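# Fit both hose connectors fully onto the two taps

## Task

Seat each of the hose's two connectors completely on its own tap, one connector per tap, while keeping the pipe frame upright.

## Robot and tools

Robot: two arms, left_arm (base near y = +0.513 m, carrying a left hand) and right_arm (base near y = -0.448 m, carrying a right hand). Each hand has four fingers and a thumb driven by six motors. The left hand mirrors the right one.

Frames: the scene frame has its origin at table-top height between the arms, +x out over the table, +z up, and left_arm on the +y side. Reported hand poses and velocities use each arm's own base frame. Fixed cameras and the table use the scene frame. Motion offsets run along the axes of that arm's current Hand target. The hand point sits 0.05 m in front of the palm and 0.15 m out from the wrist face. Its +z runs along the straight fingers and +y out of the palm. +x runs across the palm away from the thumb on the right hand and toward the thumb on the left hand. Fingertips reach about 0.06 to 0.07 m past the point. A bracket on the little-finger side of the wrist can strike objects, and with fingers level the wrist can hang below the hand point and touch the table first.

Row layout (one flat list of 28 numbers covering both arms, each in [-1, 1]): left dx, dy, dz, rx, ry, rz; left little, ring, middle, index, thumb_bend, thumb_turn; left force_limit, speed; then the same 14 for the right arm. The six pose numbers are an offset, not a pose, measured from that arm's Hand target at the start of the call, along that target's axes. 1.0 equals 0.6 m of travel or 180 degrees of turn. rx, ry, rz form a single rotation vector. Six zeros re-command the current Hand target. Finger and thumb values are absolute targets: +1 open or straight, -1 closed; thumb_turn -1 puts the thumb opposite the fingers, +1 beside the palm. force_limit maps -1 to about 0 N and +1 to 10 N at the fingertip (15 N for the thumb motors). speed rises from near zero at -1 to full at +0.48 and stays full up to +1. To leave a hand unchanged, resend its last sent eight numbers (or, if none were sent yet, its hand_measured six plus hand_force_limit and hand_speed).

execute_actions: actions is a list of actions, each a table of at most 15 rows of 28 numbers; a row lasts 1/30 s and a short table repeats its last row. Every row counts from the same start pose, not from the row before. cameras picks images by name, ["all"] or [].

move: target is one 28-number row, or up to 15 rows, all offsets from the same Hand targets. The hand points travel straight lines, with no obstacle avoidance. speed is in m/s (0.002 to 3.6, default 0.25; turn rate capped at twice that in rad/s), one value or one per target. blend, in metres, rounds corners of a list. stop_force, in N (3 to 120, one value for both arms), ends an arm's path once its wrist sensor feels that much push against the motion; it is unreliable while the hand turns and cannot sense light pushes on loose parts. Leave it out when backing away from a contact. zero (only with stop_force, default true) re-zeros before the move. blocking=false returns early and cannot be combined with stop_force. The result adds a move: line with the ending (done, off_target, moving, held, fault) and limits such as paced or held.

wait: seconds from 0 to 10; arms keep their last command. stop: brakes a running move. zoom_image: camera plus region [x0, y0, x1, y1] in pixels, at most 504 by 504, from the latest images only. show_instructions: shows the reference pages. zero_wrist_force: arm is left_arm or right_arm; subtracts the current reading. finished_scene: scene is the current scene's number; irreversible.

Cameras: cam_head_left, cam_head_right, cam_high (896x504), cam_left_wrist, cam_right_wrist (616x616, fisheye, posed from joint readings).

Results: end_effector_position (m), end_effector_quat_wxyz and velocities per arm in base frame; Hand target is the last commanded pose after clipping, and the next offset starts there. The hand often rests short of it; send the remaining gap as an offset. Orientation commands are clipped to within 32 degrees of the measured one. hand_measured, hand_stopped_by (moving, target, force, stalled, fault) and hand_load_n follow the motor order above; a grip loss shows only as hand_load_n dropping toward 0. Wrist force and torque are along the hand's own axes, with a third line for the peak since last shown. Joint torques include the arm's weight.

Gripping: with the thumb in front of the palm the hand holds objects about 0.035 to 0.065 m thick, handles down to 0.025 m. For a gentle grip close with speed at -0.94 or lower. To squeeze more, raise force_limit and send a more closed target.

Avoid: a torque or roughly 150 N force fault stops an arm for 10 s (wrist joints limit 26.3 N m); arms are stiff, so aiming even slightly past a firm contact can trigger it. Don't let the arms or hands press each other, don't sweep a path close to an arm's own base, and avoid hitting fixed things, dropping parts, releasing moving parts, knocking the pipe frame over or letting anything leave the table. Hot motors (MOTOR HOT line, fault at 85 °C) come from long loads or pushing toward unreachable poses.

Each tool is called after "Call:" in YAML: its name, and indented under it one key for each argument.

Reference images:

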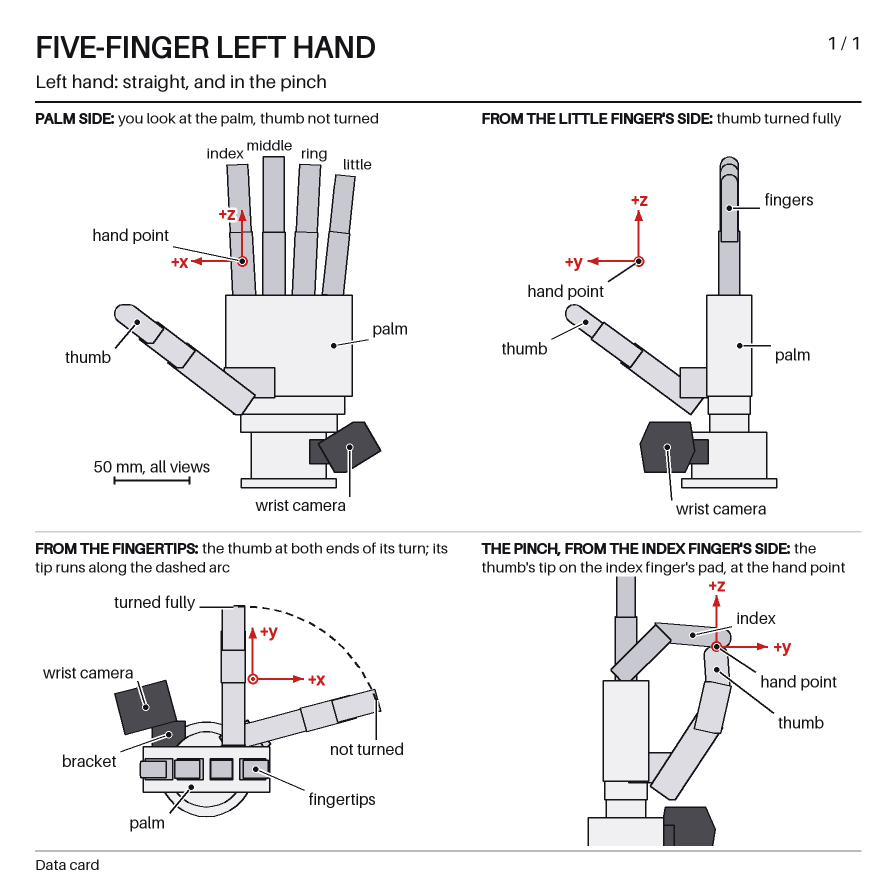

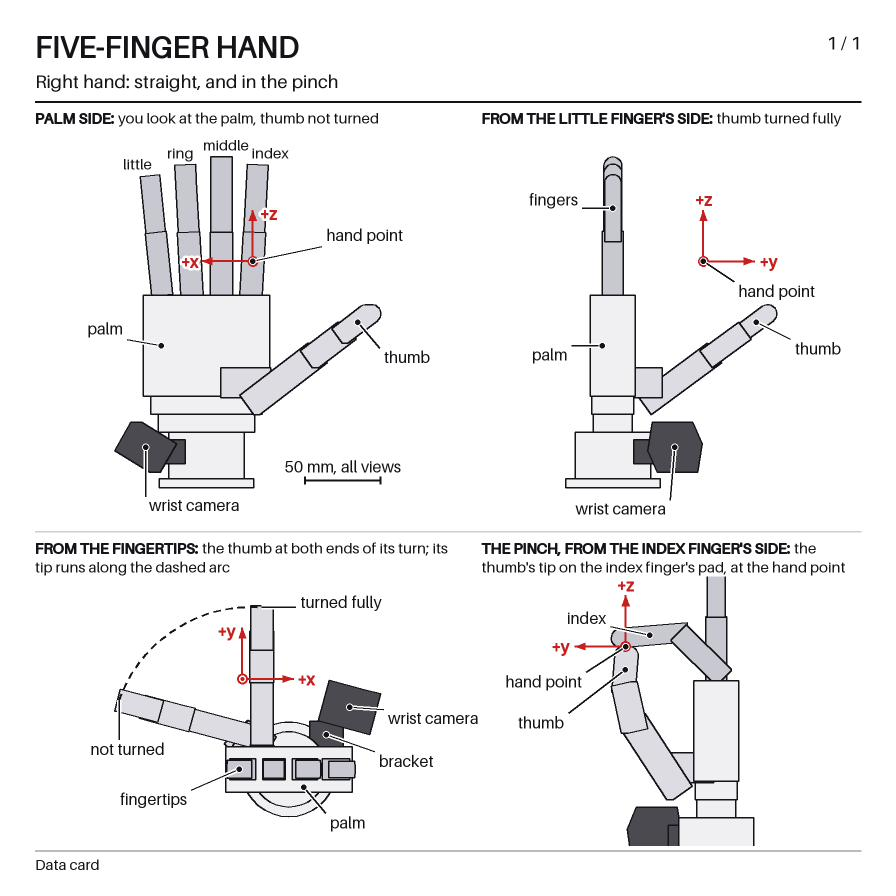

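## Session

Call:
execute_actions:
  actions: []

Scene clock: 0.00 s.
left_arm: end_effector_position=(+0.3157, -0.4813, +0.2762) hand_measured=(+1.000, +1.000, +1.000, +1.000, +1.000, +1.000) hand_load_n=(+0.0, +0.0, +0.0, +0.0, +0.0, +0.0) hand_stopped_by=(target, target, target, target, target, target) hand_force_limit=0.00 hand_speed=-0.80 end_effector_quat_wxyz=(+0.107, +0.958, +0.137, -0.229) | right_arm: end_effector_position=(+0.3492, +0.2776, +0.2915) hand_measured=(+1.000, +1.000, +1.000, +1.000, +1.000, +1.000) hand_load_n=(+0.0, +0.0, +0.0, +0.0, +0.0, +0.0) hand_stopped_by=(target, target, target, target, target, target) hand_force_limit=0.00 hand_speed=-0.80 end_effector_quat_wxyz=(+0.297, +0.067, +0.942, -0.139)
Joint positions: left_arm=[2.626 -2.094 -1.189 1.461 -1.122 0.828] | right_arm=[0.639 -1.506 1.691 1.071 2.17 -0.889]
Joint velocities: within noise
Joint torques (N m): no reading
Wrist force (N): no reading
Wrist torque (N m): no reading
Wrist force, peak (N): no reading
Hand target: left_arm +0.3157, -0.4813, +0.2762; +0.107, +0.958, +0.137, -0.229 | right_arm +0.3492, +0.2776, +0.2915; +0.297, +0.067, +0.942, -0.139
camera_calibration:
cam_left_wrist: T_world_to_cam=[[-0.114389, 0.960655, -0.253097, 0.562032], [0.985047, 0.142719, 0.0965039, -0.267851], [0.128829, -0.238273, -0.962616, 0.221044], [0, 0, 0, 1]] pos_world=[0.299659, -0.449023, 0.380878]
cam_right_wrist: T_world_to_cam=[[-0.0368635, 0.929028, -0.36817, -0.13908], [0.456209, 0.343434, 0.82093, -0.493236], [0.889109, -0.1377, -0.436491, -0.0318881], [0, 0, 0, 1]] pos_world=[0.248244, 0.294212, 0.339789]

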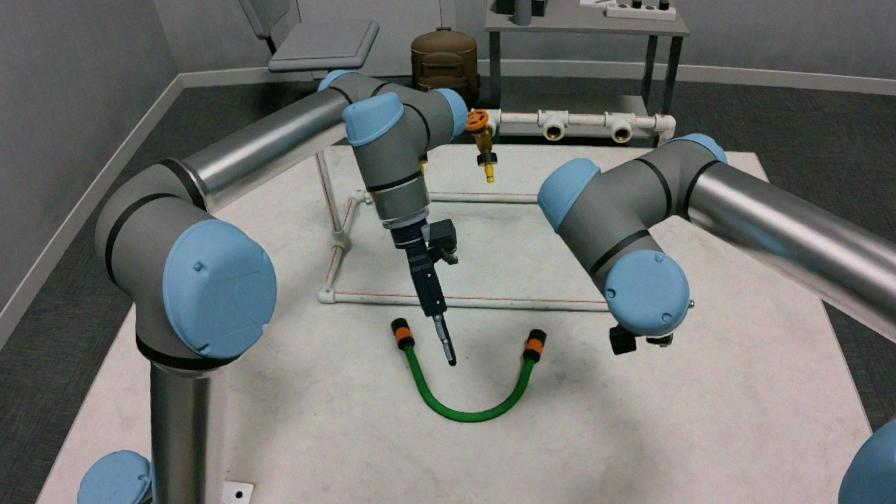

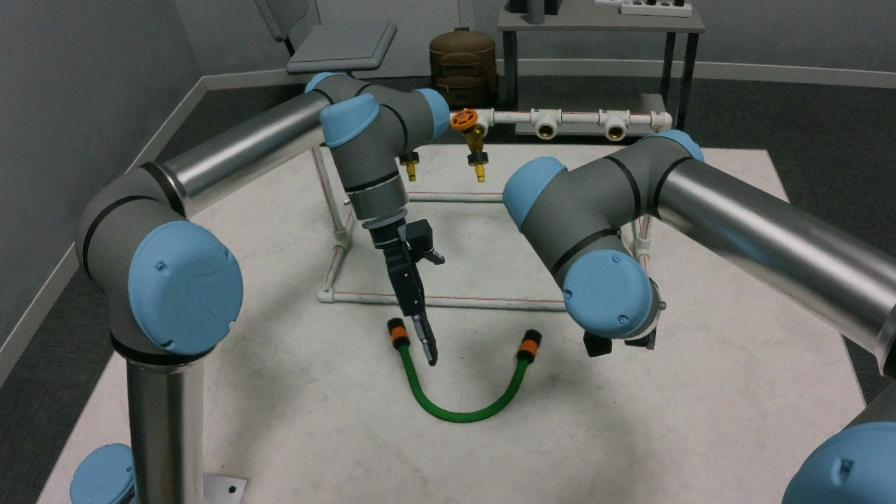

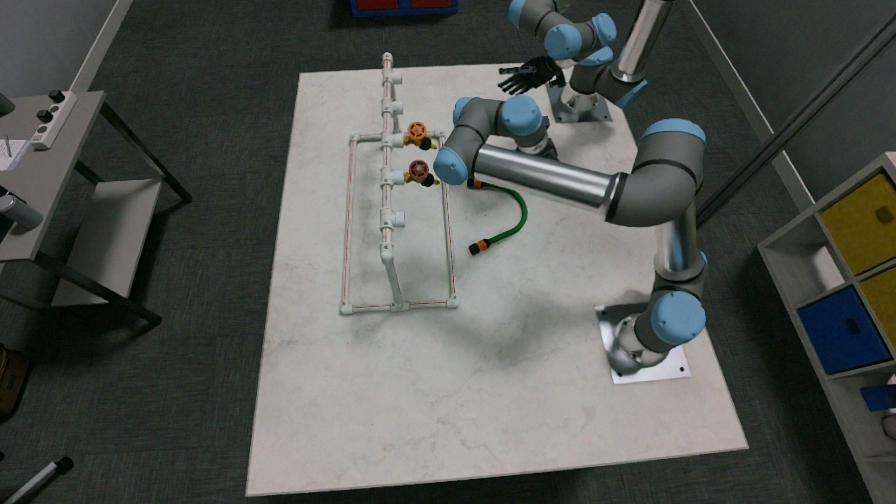

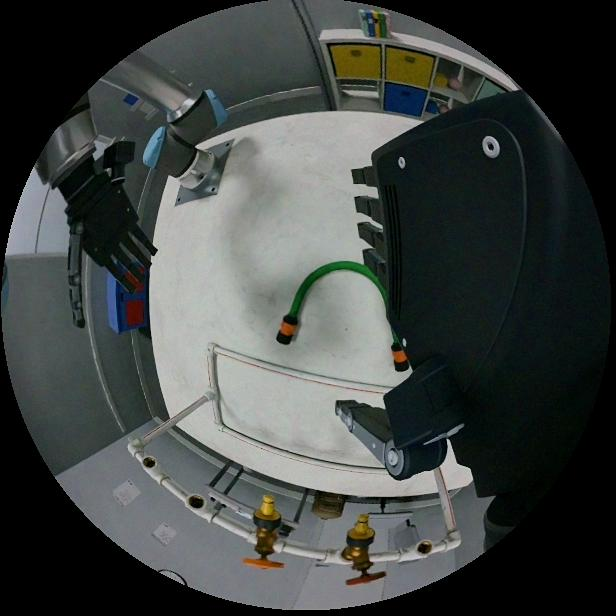

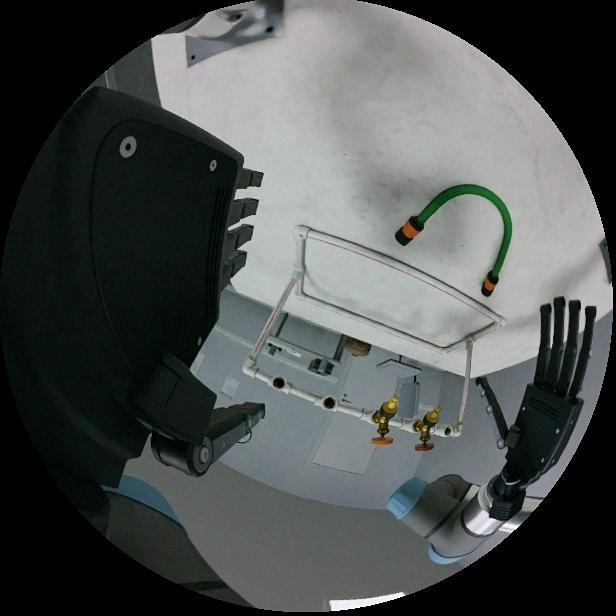

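Call:
zoom_image:
  camera: "cam_high"
  region: [330, 40, 560, 330]

Call:
zoom_image:
  camera: "cam_head_right"
  region: [360, 90, 580, 440]

Call:
zoom_image:
  camera: "cam_head_left"
  region: [360, 90, 580, 440]

Call:
zoom_image:
  camera: "cam_right_wrist"
  region: [220, 150, 540, 470]

Scaled by 1.738 from the camera's 896x504 image, which has a finer 1280x720 frame.

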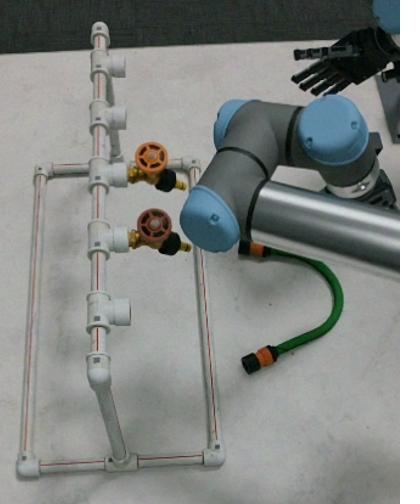

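Scaled by 1.440 from the camera's 896x504 image, which has a finer 1280x720 frame.

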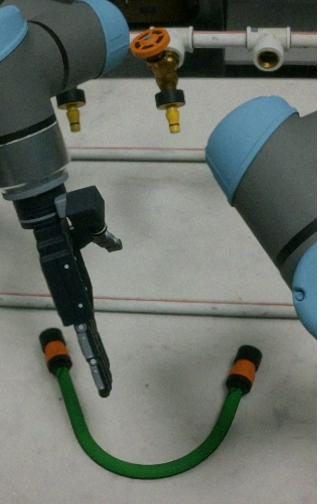

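Scaled by 1.440 from the camera's 896x504 image, which has a finer 1280x720 frame.

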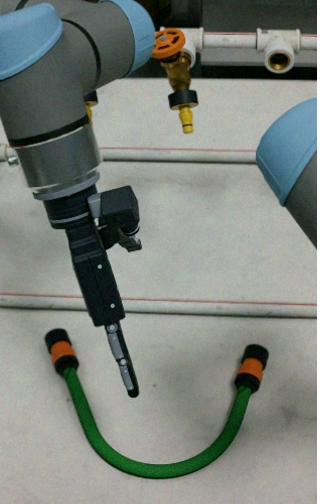

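Scaled by 1.575 from the camera's 616x616 image, which has a finer 880x880 frame.

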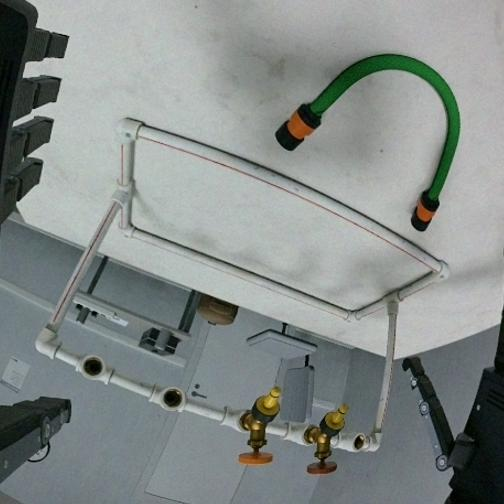

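Call:
execute_actions:
  actions: []

Call:
zoom_image:
  camera: "cam_high"
  region: [320, 50, 560, 320]

Call:
zoom_image:
  camera: "cam_head_left"
  region: [360, 60, 600, 440]

Scene clock: 20.60 s.
left_arm: end_effector_position=(+0.3157, -0.4813, +0.2762) hand_measured=(+1.000, +1.000, +1.000, +1.000, +1.000, +1.000) hand_load_n=(+0.0, +0.0, +0.0, +0.0, +0.0, +0.0) hand_stopped_by=(target, target, target, target, target, target) hand_force_limit=0.00 hand_speed=-0.80 end_effector_quat_wxyz=(+0.107, +0.958, +0.137, -0.229) | right_arm: end_effector_position=(+0.3492, +0.2776, +0.2915) hand_measured=(+1.000, +1.000, +1.000, +1.000, +1.000, +1.000) hand_load_n=(+0.0, +0.0, +0.0, +0.0, -0.5, +0.0) hand_stopped_by=(target, target, target, target, target, target) hand_force_limit=0.00 hand_speed=-0.80 end_effector_quat_wxyz=(+0.297, +0.067, +0.942, -0.139)
Joint positions: left_arm=[2.626 -2.094 -1.189 1.461 -1.122 0.828] | right_arm=[0.639 -1.506 1.691 1.071 2.17 -0.889]
Joint velocities: within noise
Joint torques (N m): left_arm=[-0.48 42.05 17.61 -2.52 0.96 -0.2] | right_arm=[1.14 -22.13 -20.87 1.83 0.89 -0.04]
Wrist force (N): left_arm=[-0.3 -0.1 0.0] | right_arm=[0.2 0.0 -0.2]
Wrist torque (N m): left_arm=[-0.02 0.05 -0.02] | right_arm=[0.00 -0.02 0.01]
Wrist force, peak (N): left_arm=[-0.3 -0.4 0.3] | right_arm=[0.4 0.1 -0.2]
Hand target: left_arm +0.3157, -0.4813, +0.2762; +0.107, +0.958, +0.137, -0.229 | right_arm +0.3492, +0.2776, +0.2915; +0.297, +0.067, +0.942, -0.139
camera_calibration:
cam_left_wrist: T_world_to_cam=[[-0.114389, 0.960655, -0.253097, 0.562032], [0.985047, 0.142719, 0.0965039, -0.267851], [0.128829, -0.238273, -0.962616, 0.221044], [0, 0, 0, 1]] pos_world=[0.299659, -0.449023, 0.380878]
cam_right_wrist: T_world_to_cam=[[-0.0368635, 0.929028, -0.36817, -0.13908], [0.456209, 0.343434, 0.82093, -0.493236], [0.889109, -0.1377, -0.436491, -0.0318881], [0, 0, 0, 1]] pos_world=[0.248244, 0.294212, 0.339789]

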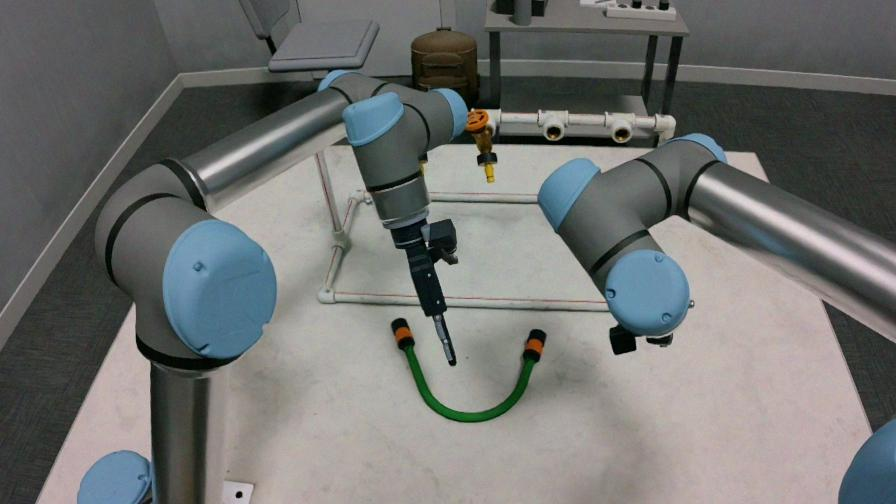

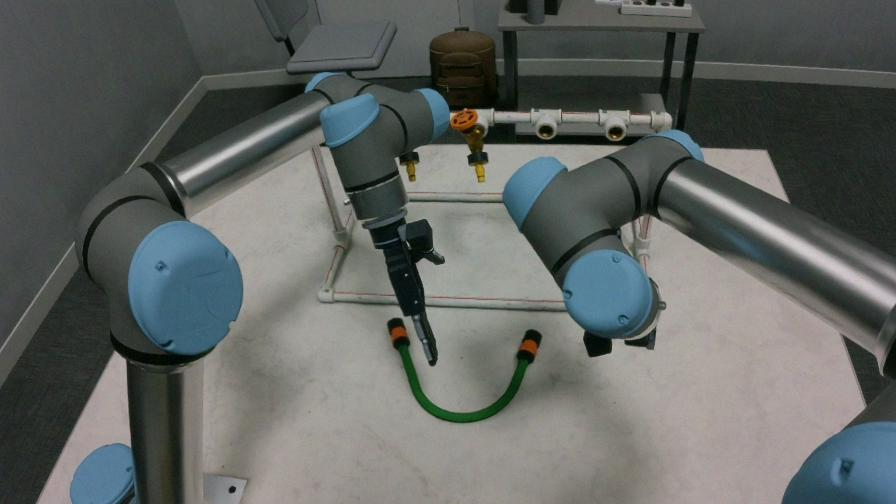

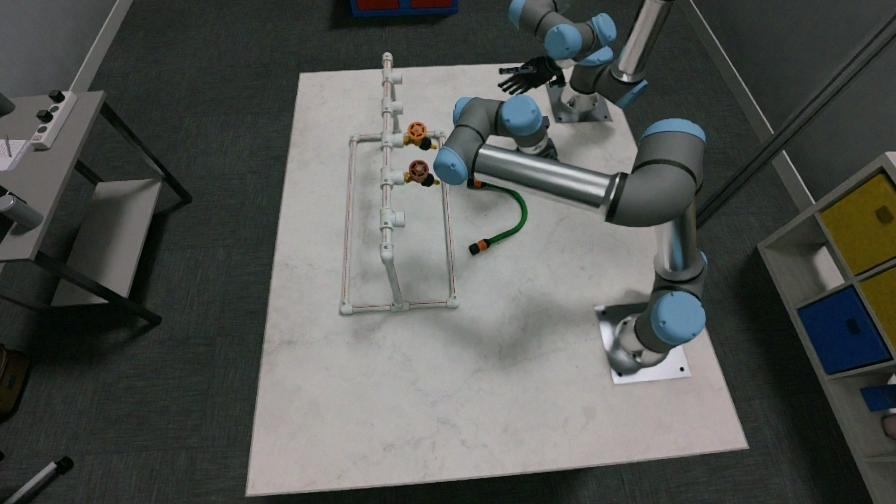

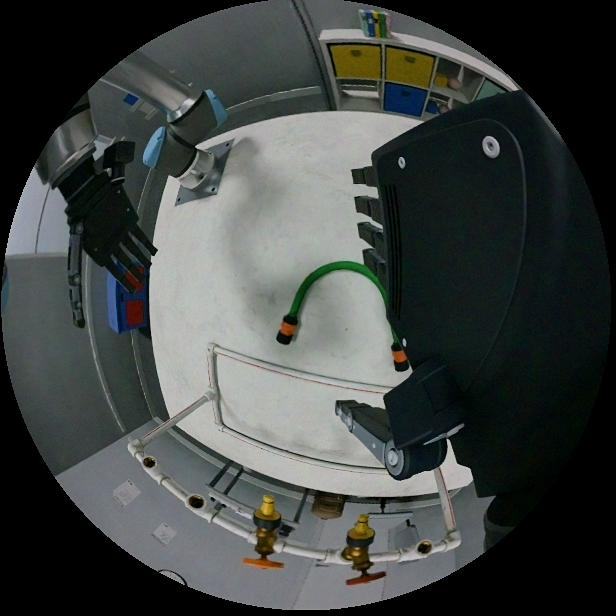

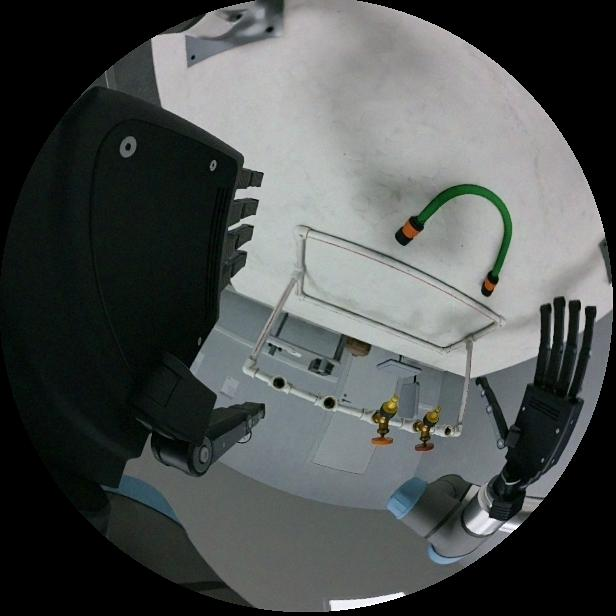

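Scaled by 1.867 from the camera's 896x504 image, which has a finer 1280x720 frame.

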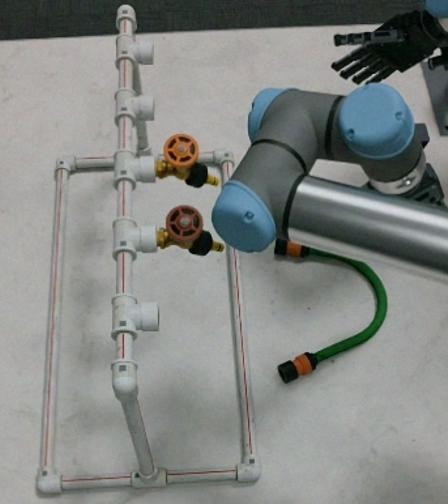

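Scaled by 1.326 from the camera's 896x504 image, which has a finer 1280x720 frame.

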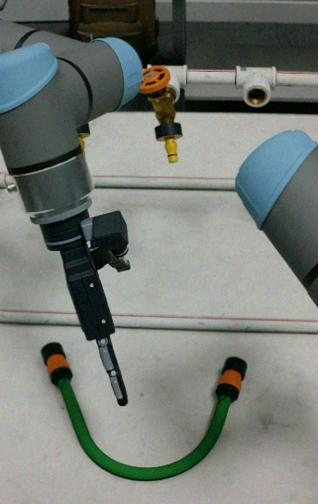

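Call:
move:
  target: [0.1248,-0.275,-0.4825,-0.2288,-0.0411,-0.2709,-0.85,-0.85,-0.85,-0.85,1,-1,0,0, 0,0,0,0,0,0,1,1,1,1,1,1,0,-0.8]
  speed: 0.25
  cameras: ["cam_head_left","cam_head_right","cam_high"]

Scene clock: 115.73 s.
left_arm: end_effector_position=(+0.4467, -0.2329, +0.4703) hand_measured=(-0.850, -0.850, -0.850, -0.850, +1.000, -1.000) hand_load_n=(+0.0, +0.0, +0.0, +0.0, -0.5, +0.0) hand_stopped_by=(target, target, target, target, target, target) hand_force_limit=0.00 hand_speed=0.00 end_effector_quat_wxyz=(+0.333, +0.706, +0.574, -0.249) | right_arm: end_effector_position=(+0.3492, +0.2776, +0.2915) hand_measured=(+1.000, +1.000, +1.000, +1.000, +1.000, +1.000) hand_load_n=(+0.0, +0.0, +0.0, +0.0, +0.0, +0.0) hand_stopped_by=(target, target, target, target, target, target) hand_force_limit=0.00 hand_speed=-0.80 end_effector_quat_wxyz=(+0.297, +0.067, +0.942, -0.139)
Joint positions: left_arm=[3.352 -1.716 -1.314 1.268 -0.73 0.501] | right_arm=[0.639 -1.506 1.691 1.071 2.17 -0.889]
Joint torques (N m): left_arm=[9.18 37.55 25.87 -4.64 2.75 -2.7] | right_arm=[0.35 -21.62 -21.13 1.82 0.78 -0.22]
Wrist force (N): left_arm=[0.8 -0.3 -0.4] | right_arm=[0.0 0.0 -0.1]
Wrist torque (N m): left_arm=[0.03 -0.06 0.05] | right_arm=[0.00 0.00 0.00]
Wrist force, peak (N): left_arm=[0.8 -0.1 -1.1] | right_arm=[0.4 -0.2 -0.2]
Hand target: left_arm +0.4468, -0.2328, +0.4704; +0.333, +0.705, +0.574, -0.249 | right_arm +0.3492, +0.2776, +0.2915; +0.297, +0.067, +0.942, -0.139
Off the commanded pose: left_arm 0.000 m, 0 deg | right_arm 0.000 m, 0 deg.
move: done
Images, in order (width x height): cam_head_left 896x504, cam_head_right 896x504, cam_high 896x504.

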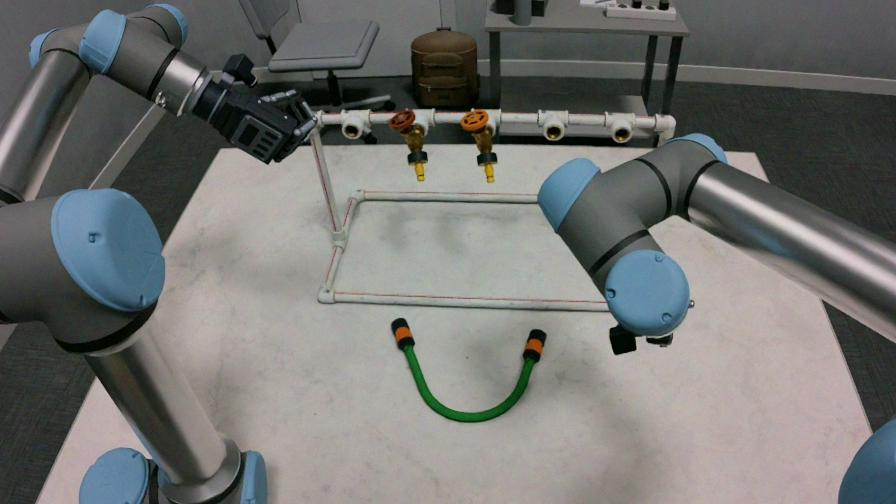

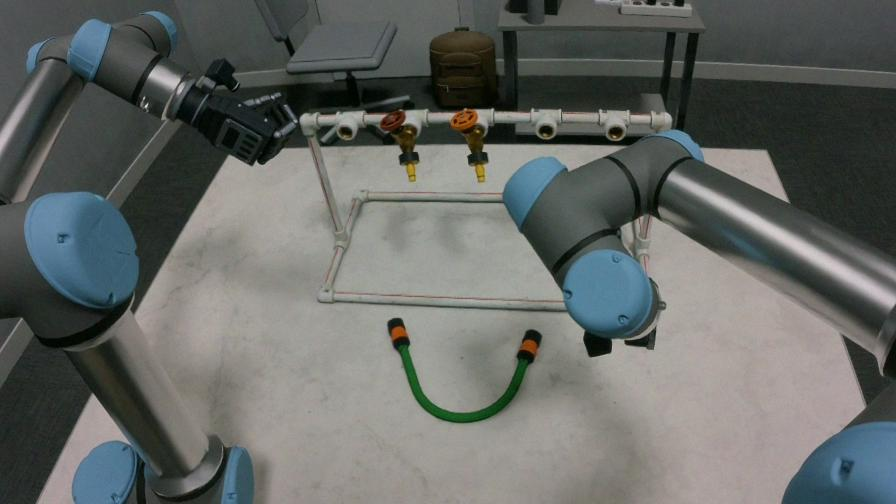

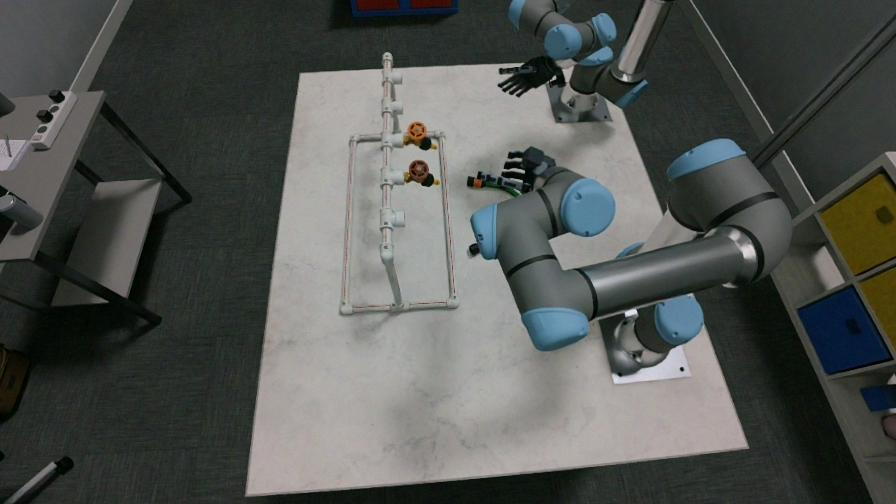

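Call:
zoom_image:
  camera: "cam_head_left"
  region: [380, 80, 520, 200]

Call:
zoom_image:
  camera: "cam_head_right"
  region: [370, 80, 510, 200]

Call:
zoom_image:
  camera: "cam_high"
  region: [340, 90, 480, 210]

Scaled by 3.600 from the camera's 896x504 image, which has a finer 1280x720 frame.

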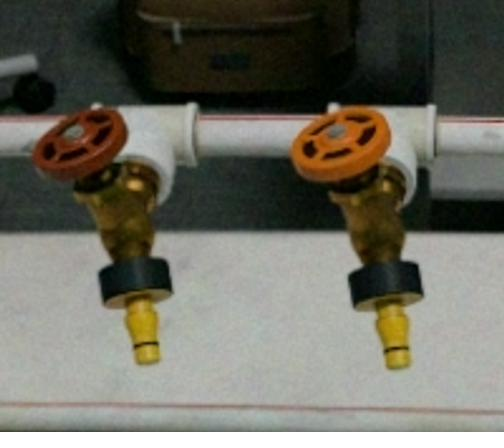

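Scaled by 3.600 from the camera's 896x504 image, which has a finer 1280x720 frame.

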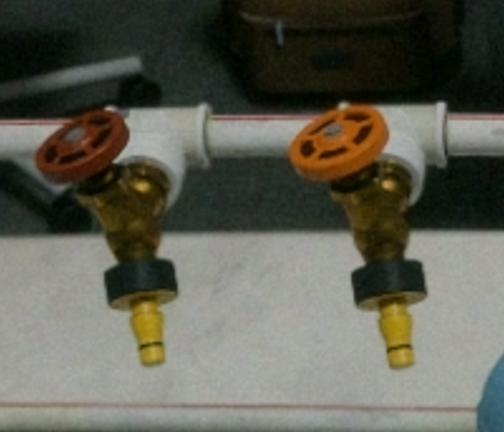

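Scaled by 3.600 from the camera's 896x504 image, which has a finer 1280x720 frame.

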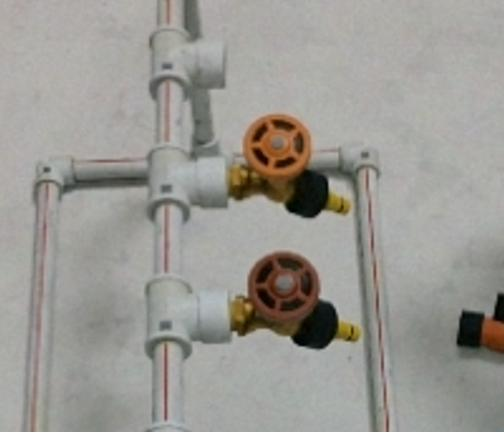

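Call:
wait:
  seconds: 0.1
  cameras: ["cam_left_wrist","cam_right_wrist"]

Scene clock: 141.07 s.
left_arm: end_effector_position=(+0.4468, -0.2328, +0.4704) hand_measured=(-0.850, -0.850, -0.850, -0.850, +1.000, -1.000) hand_load_n=(+0.0, +0.0, +0.0, +0.0, +0.0, +0.0) hand_stopped_by=(target, target, target, target, target, target) hand_force_limit=0.00 hand_speed=0.00 end_effector_quat_wxyz=(+0.333, +0.705, +0.574, -0.249) | right_arm: end_effector_position=(+0.3492, +0.2776, +0.2915) hand_measured=(+1.000, +1.000, +1.000, +1.000, +1.000, +1.000) hand_load_n=(+0.0, +0.0, +0.0, +0.0, +0.0, +0.0) hand_stopped_by=(target, target, target, target, target, target) hand_force_limit=0.00 hand_speed=-0.80 end_effector_quat_wxyz=(+0.297, +0.067, +0.942, -0.139)
Joint positions: left_arm=[3.352 -1.716 -1.314 1.268 -0.73 0.501] | right_arm=[0.639 -1.506 1.691 1.071 2.17 -0.889]
Joint torques (N m): left_arm=[9.43 38.03 25.96 -4.46 2.82 -2.63] | right_arm=[1.03 -22.01 -19.74 1.9 0.68 -0.19]
Wrist force (N): left_arm=[0.6 -0.2 -0.4] | right_arm=[0.0 0.0 -0.1]
Wrist torque (N m): left_arm=[0.04 -0.02 0.03] | right_arm=[0.00 0.00 0.00]
Wrist force, peak (N): left_arm=[1.1 -0.4 -0.6] | right_arm=[0.4 0.1 -0.2]
Hand target: left_arm +0.4468, -0.2328, +0.4704; +0.333, +0.705, +0.574, -0.249 | right_arm +0.3492, +0.2776, +0.2915; +0.297, +0.067, +0.942, -0.139
Off the commanded pose: left_arm 0.000 m, 0 deg | right_arm 0.000 m, 0 deg.
wait: 0.10 s; at rest from the start
camera_calibration:
cam_left_wrist: T_world_to_cam=[[-0.901053, 0.253114, -0.352189, 0.620938], [0.345707, 0.909512, -0.230812, 0.167032], [0.261899, -0.329729, -0.907022, 0.343368], [0, 0, 0, 1]] pos_world=[0.411826, -0.195868, 0.568684]
cam_right_wrist: T_world_to_cam=[[-0.0368635, 0.929028, -0.36817, -0.13908], [0.456209, 0.343434, 0.82093, -0.493236], [0.889109, -0.1377, -0.436491, -0.0318881], [0, 0, 0, 1]] pos_world=[0.248244, 0.294212, 0.339789]
Images, in order (width x height): cam_left_wrist 616x616, cam_right_wrist 616x616.

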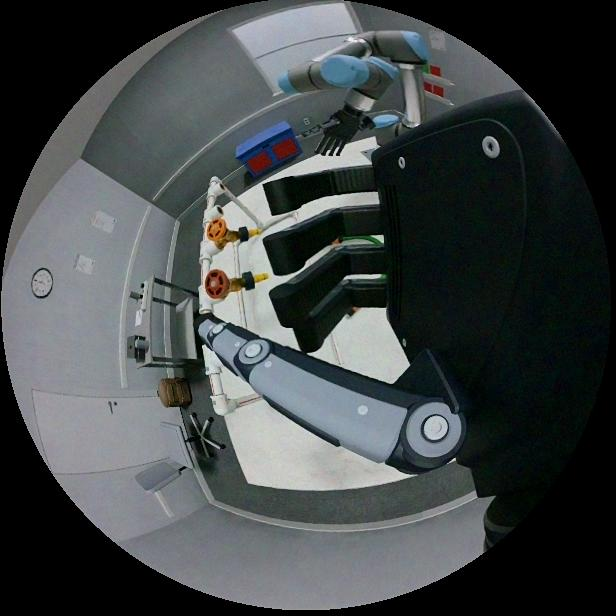

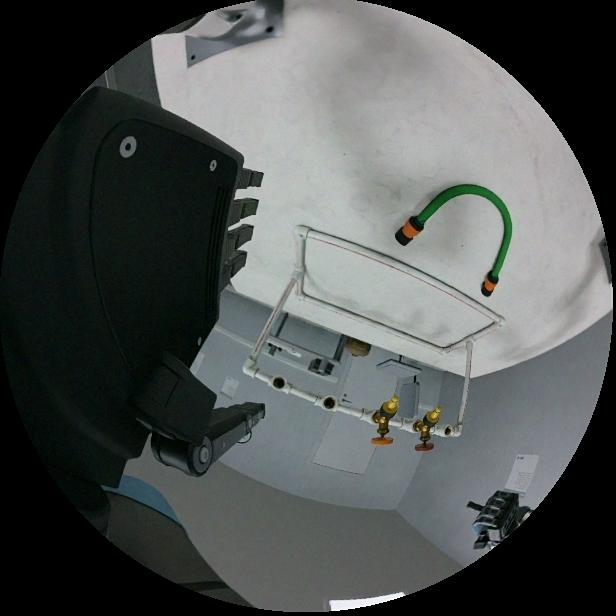

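Call:
zoom_image:
  camera: "cam_left_wrist"
  region: [180, 170, 300, 320]

Call:
zoom_image:
  camera: "cam_right_wrist"
  region: [340, 370, 470, 460]

Scaled by 3.360 from the camera's 616x616 image, which has a finer 880x880 frame.

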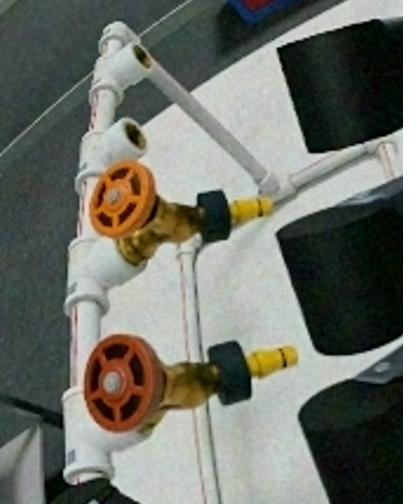

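Scaled by 3.877 from the camera's 616x616 image, which has a finer 880x880 frame.

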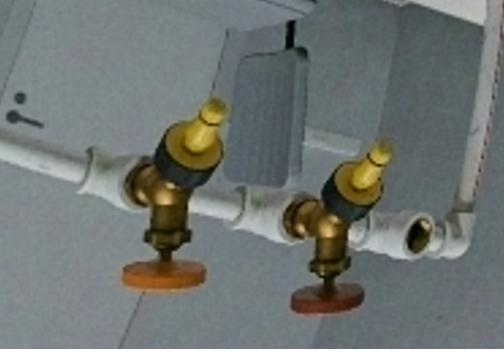

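Call:
wait:
  seconds: 0.1
  cameras: ["cam_head_left","cam_head_right","cam_high","cam_left_wrist","cam_right_wrist"]

Call:
zoom_image:
  camera: "cam_high"
  region: [400, 120, 450, 200]

Call:
zoom_image:
  camera: "cam_head_left"
  region: [390, 120, 510, 190]

Call:
zoom_image:
  camera: "cam_left_wrist"
  region: [200, 210, 280, 310]

Call:
zoom_image:
  camera: "cam_right_wrist"
  region: [370, 390, 450, 450]

Scene clock: 165.67 s.
left_arm: end_effector_position=(+0.4468, -0.2328, +0.4704) hand_measured=(-0.850, -0.850, -0.850, -0.850, +1.000, -1.000) hand_load_n=(+0.0, +0.0, +0.0, +0.0, +0.0, +0.5) hand_stopped_by=(target, target, target, target, target, target) hand_force_limit=0.00 hand_speed=0.00 end_effector_quat_wxyz=(+0.333, +0.705, +0.574, -0.249) | right_arm: end_effector_position=(+0.3492, +0.2776, +0.2915) hand_measured=(+1.000, +1.000, +1.000, +1.000, +1.000, +1.000) hand_load_n=(+0.0, +0.0, +0.0, +0.0, +0.0, +0.0) hand_stopped_by=(target, target, target, target, target, target) hand_force_limit=0.00 hand_speed=-0.80 end_effector_quat_wxyz=(+0.297, +0.067, +0.942, -0.139)
Joint positions: left_arm=[3.352 -1.716 -1.314 1.268 -0.73 0.501] | right_arm=[0.639 -1.506 1.691 1.071 2.17 -0.889]
Joint torques (N m): left_arm=[9.61 37.5 26.38 -4.44 2.93 -2.65] | right_arm=[0.6 -21.2 -20.43 1.83 0.72 -0.17]
Wrist force (N): left_arm=[0.6 -0.1 -0.5] | right_arm=[0.1 0.0 -0.2]
Wrist torque (N m): left_arm=[0.06 -0.03 0.03] | right_arm=[0.00 -0.01 0.00]
Wrist force, peak (N): left_arm=[1.1 -0.3 -0.4] | right_arm=[0.3 -0.2 -0.3]
Hand target: left_arm +0.4468, -0.2328, +0.4704; +0.333, +0.705, +0.574, -0.249 | right_arm +0.3492, +0.2776, +0.2915; +0.297, +0.067, +0.942, -0.139
Off the commanded pose: left_arm 0.000 m, 0 deg | right_arm 0.000 m, 0 deg.
wait: 0.10 s; at rest from the start
camera_calibration:
cam_left_wrist: T_world_to_cam=[[-0.901053, 0.253114, -0.352189, 0.620938], [0.345707, 0.909512, -0.230812, 0.167032], [0.261899, -0.329729, -0.907022, 0.343368], [0, 0, 0, 1]] pos_world=[0.411826, -0.195868, 0.568684]
cam_right_wrist: T_world_to_cam=[[-0.0368635, 0.929028, -0.36817, -0.13908], [0.456209, 0.343434, 0.82093, -0.493236], [0.889109, -0.1377, -0.436491, -0.0318881], [0, 0, 0, 1]] pos_world=[0.248244, 0.294212, 0.339789]

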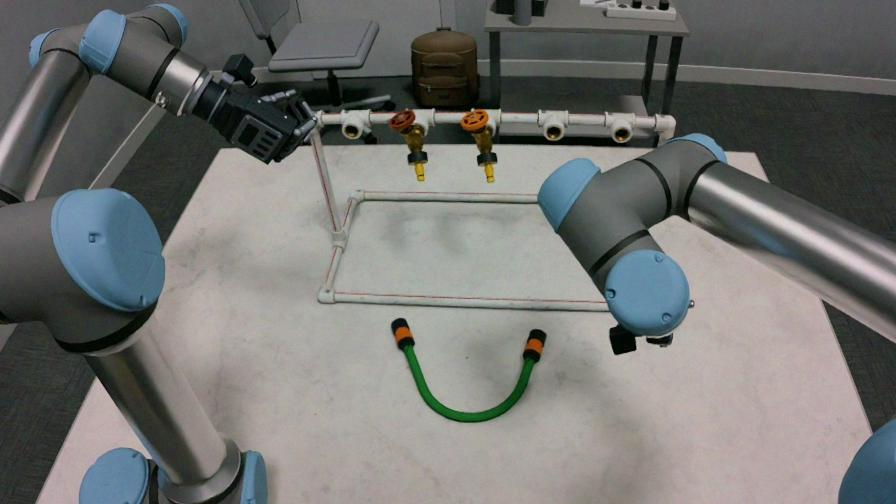

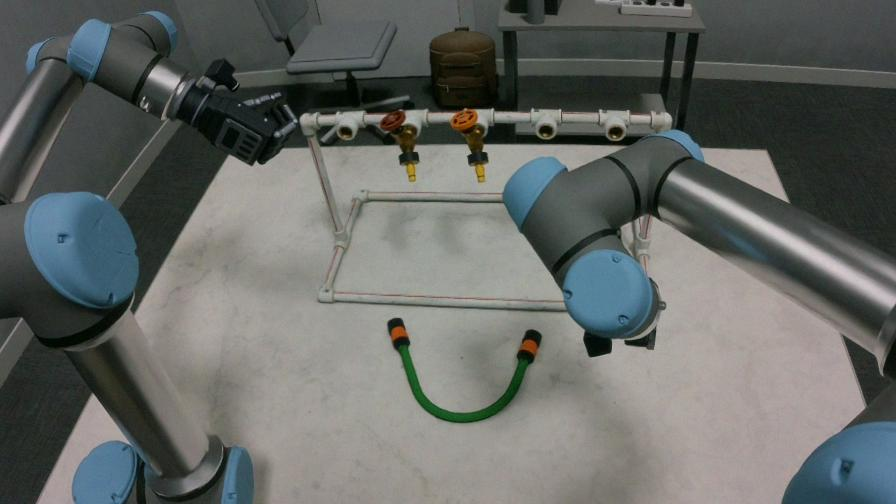

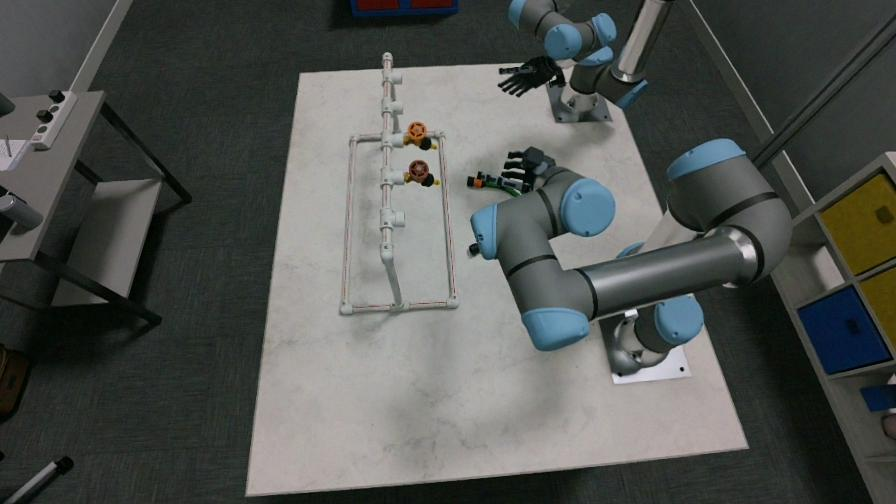

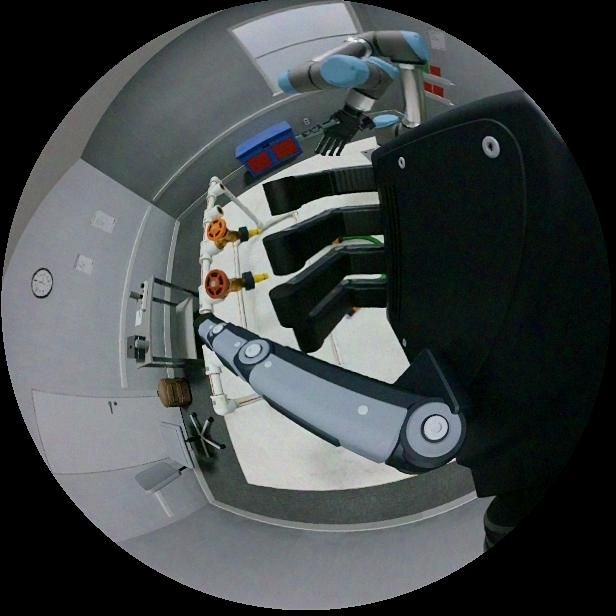

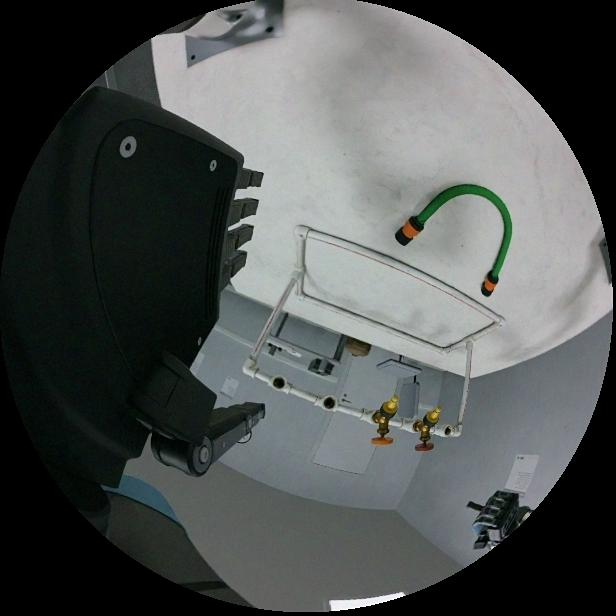

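Scaled by 6.300 from the camera's 896x504 image, which has a finer 1280x720 frame.

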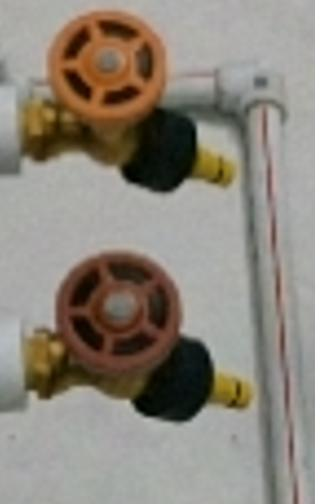

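Scaled by 4.200 from the camera's 896x504 image, which has a finer 1280x720 frame.

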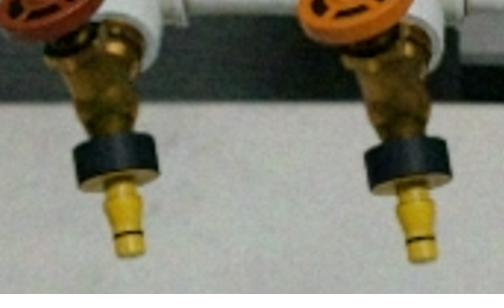

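Scaled by 5.040 from the camera's 616x616 image, which has a finer 880x880 frame.

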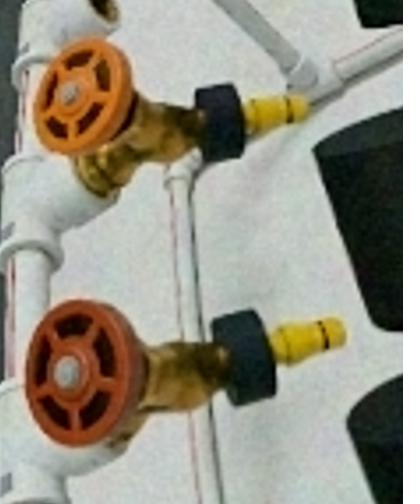

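Scaled by 6.300 from the camera's 616x616 image, which has a finer 880x880 frame.

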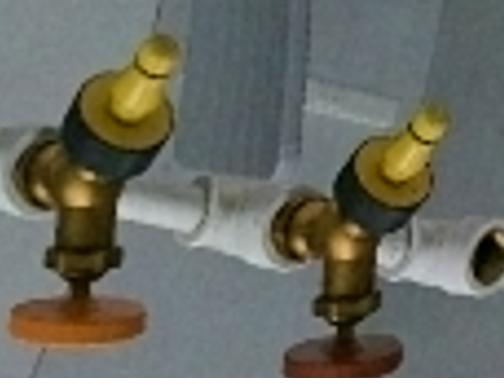

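Call:
move:
  target: [-0.0643,0.095,0.151,0,0,0,-0.85,-0.85,-0.85,-0.85,1,-1,0,0, 0,0,0,0,0,0,1,1,1,1,1,1,0,-0.8]
  speed: 0.2
  cameras: ["cam_left_wrist"]

Call:
zoom_image:
  camera: "cam_left_wrist"
  region: [200, 200, 380, 380]

Scene clock: 239.00 s.
left_arm: end_effector_position=(+0.4969, -0.3329, +0.4499) hand_measured=(-0.850, -0.850, -0.850, -0.850, +1.000, -1.000) hand_load_n=(+0.0, +0.0, +0.0, +0.0, +0.0, +0.0) hand_stopped_by=(target, target, target, target, target, target) hand_force_limit=0.00 hand_speed=0.00 end_effector_quat_wxyz=(+0.333, +0.705, +0.574, -0.249) | right_arm: end_effector_position=(+0.3492, +0.2776, +0.2915) hand_measured=(+1.000, +1.000, +1.000, +1.000, +1.000, +1.000) hand_load_n=(+0.0, +0.0, +0.0, +0.0, +0.0, +0.0) hand_stopped_by=(target, target, target, target, target, target) hand_force_limit=0.00 hand_speed=-0.80 end_effector_quat_wxyz=(+0.297, +0.067, +0.942, -0.139)
Joint positions: left_arm=[3.087 -1.92 -1.031 1.491 -0.719 0.1] | right_arm=[0.639 -1.506 1.691 1.071 2.17 -0.889]
Joint torques (N m): left_arm=[-10.72 23.19 26.25 0.04 -0.05 -2.67] | right_arm=[1.17 -21.76 -20.39 1.85 0.78 -0.16]
Wrist force (N): left_arm=[0.7 -0.3 -0.6] | right_arm=[0.2 -0.1 -0.1]
Wrist torque (N m): left_arm=[0.05 -0.04 0.04] | right_arm=[-0.01 -0.03 0.01]
Wrist force, peak (N): left_arm=[1.1 -0.8 -1.4] | right_arm=[0.3 0.0 -0.3]
Hand target: left_arm +0.4969, -0.3329, +0.4499; +0.333, +0.705, +0.574, -0.249 | right_arm +0.3492, +0.2776, +0.2915; +0.297, +0.067, +0.942, -0.139
Off the commanded pose: left_arm 0.000 m, 0 deg | right_arm 0.000 m, 0 deg.
move: done
camera_calibration:
cam_left_wrist: T_world_to_cam=[[-0.901037, 0.253095, -0.352245, 0.68419], [0.345737, 0.909474, -0.230915, 0.235964], [0.261914, -0.329847, -0.906974, 0.278612], [0, 0, 0, 1]] pos_world=[0.461926, -0.295868, 0.548184]
Images, in order (width x height): cam_left_wrist 616x616.

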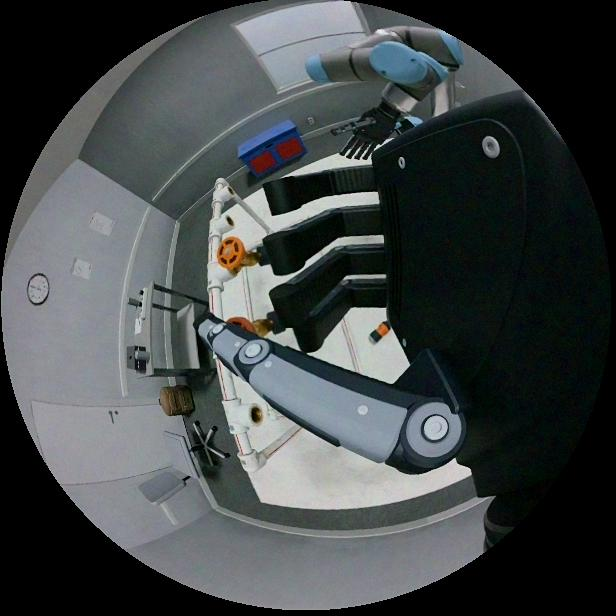

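Scaled by 2.800 from the camera's 616x616 image, which has a finer 880x880 frame.

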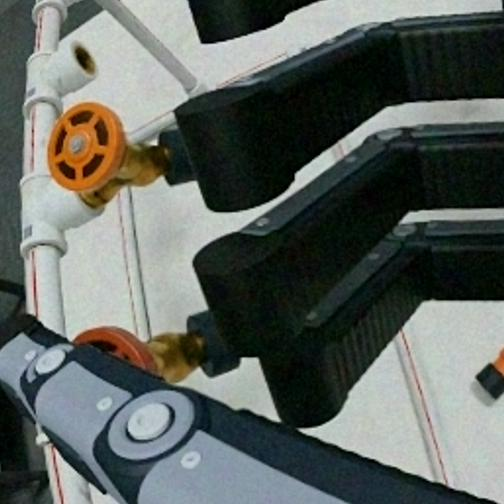

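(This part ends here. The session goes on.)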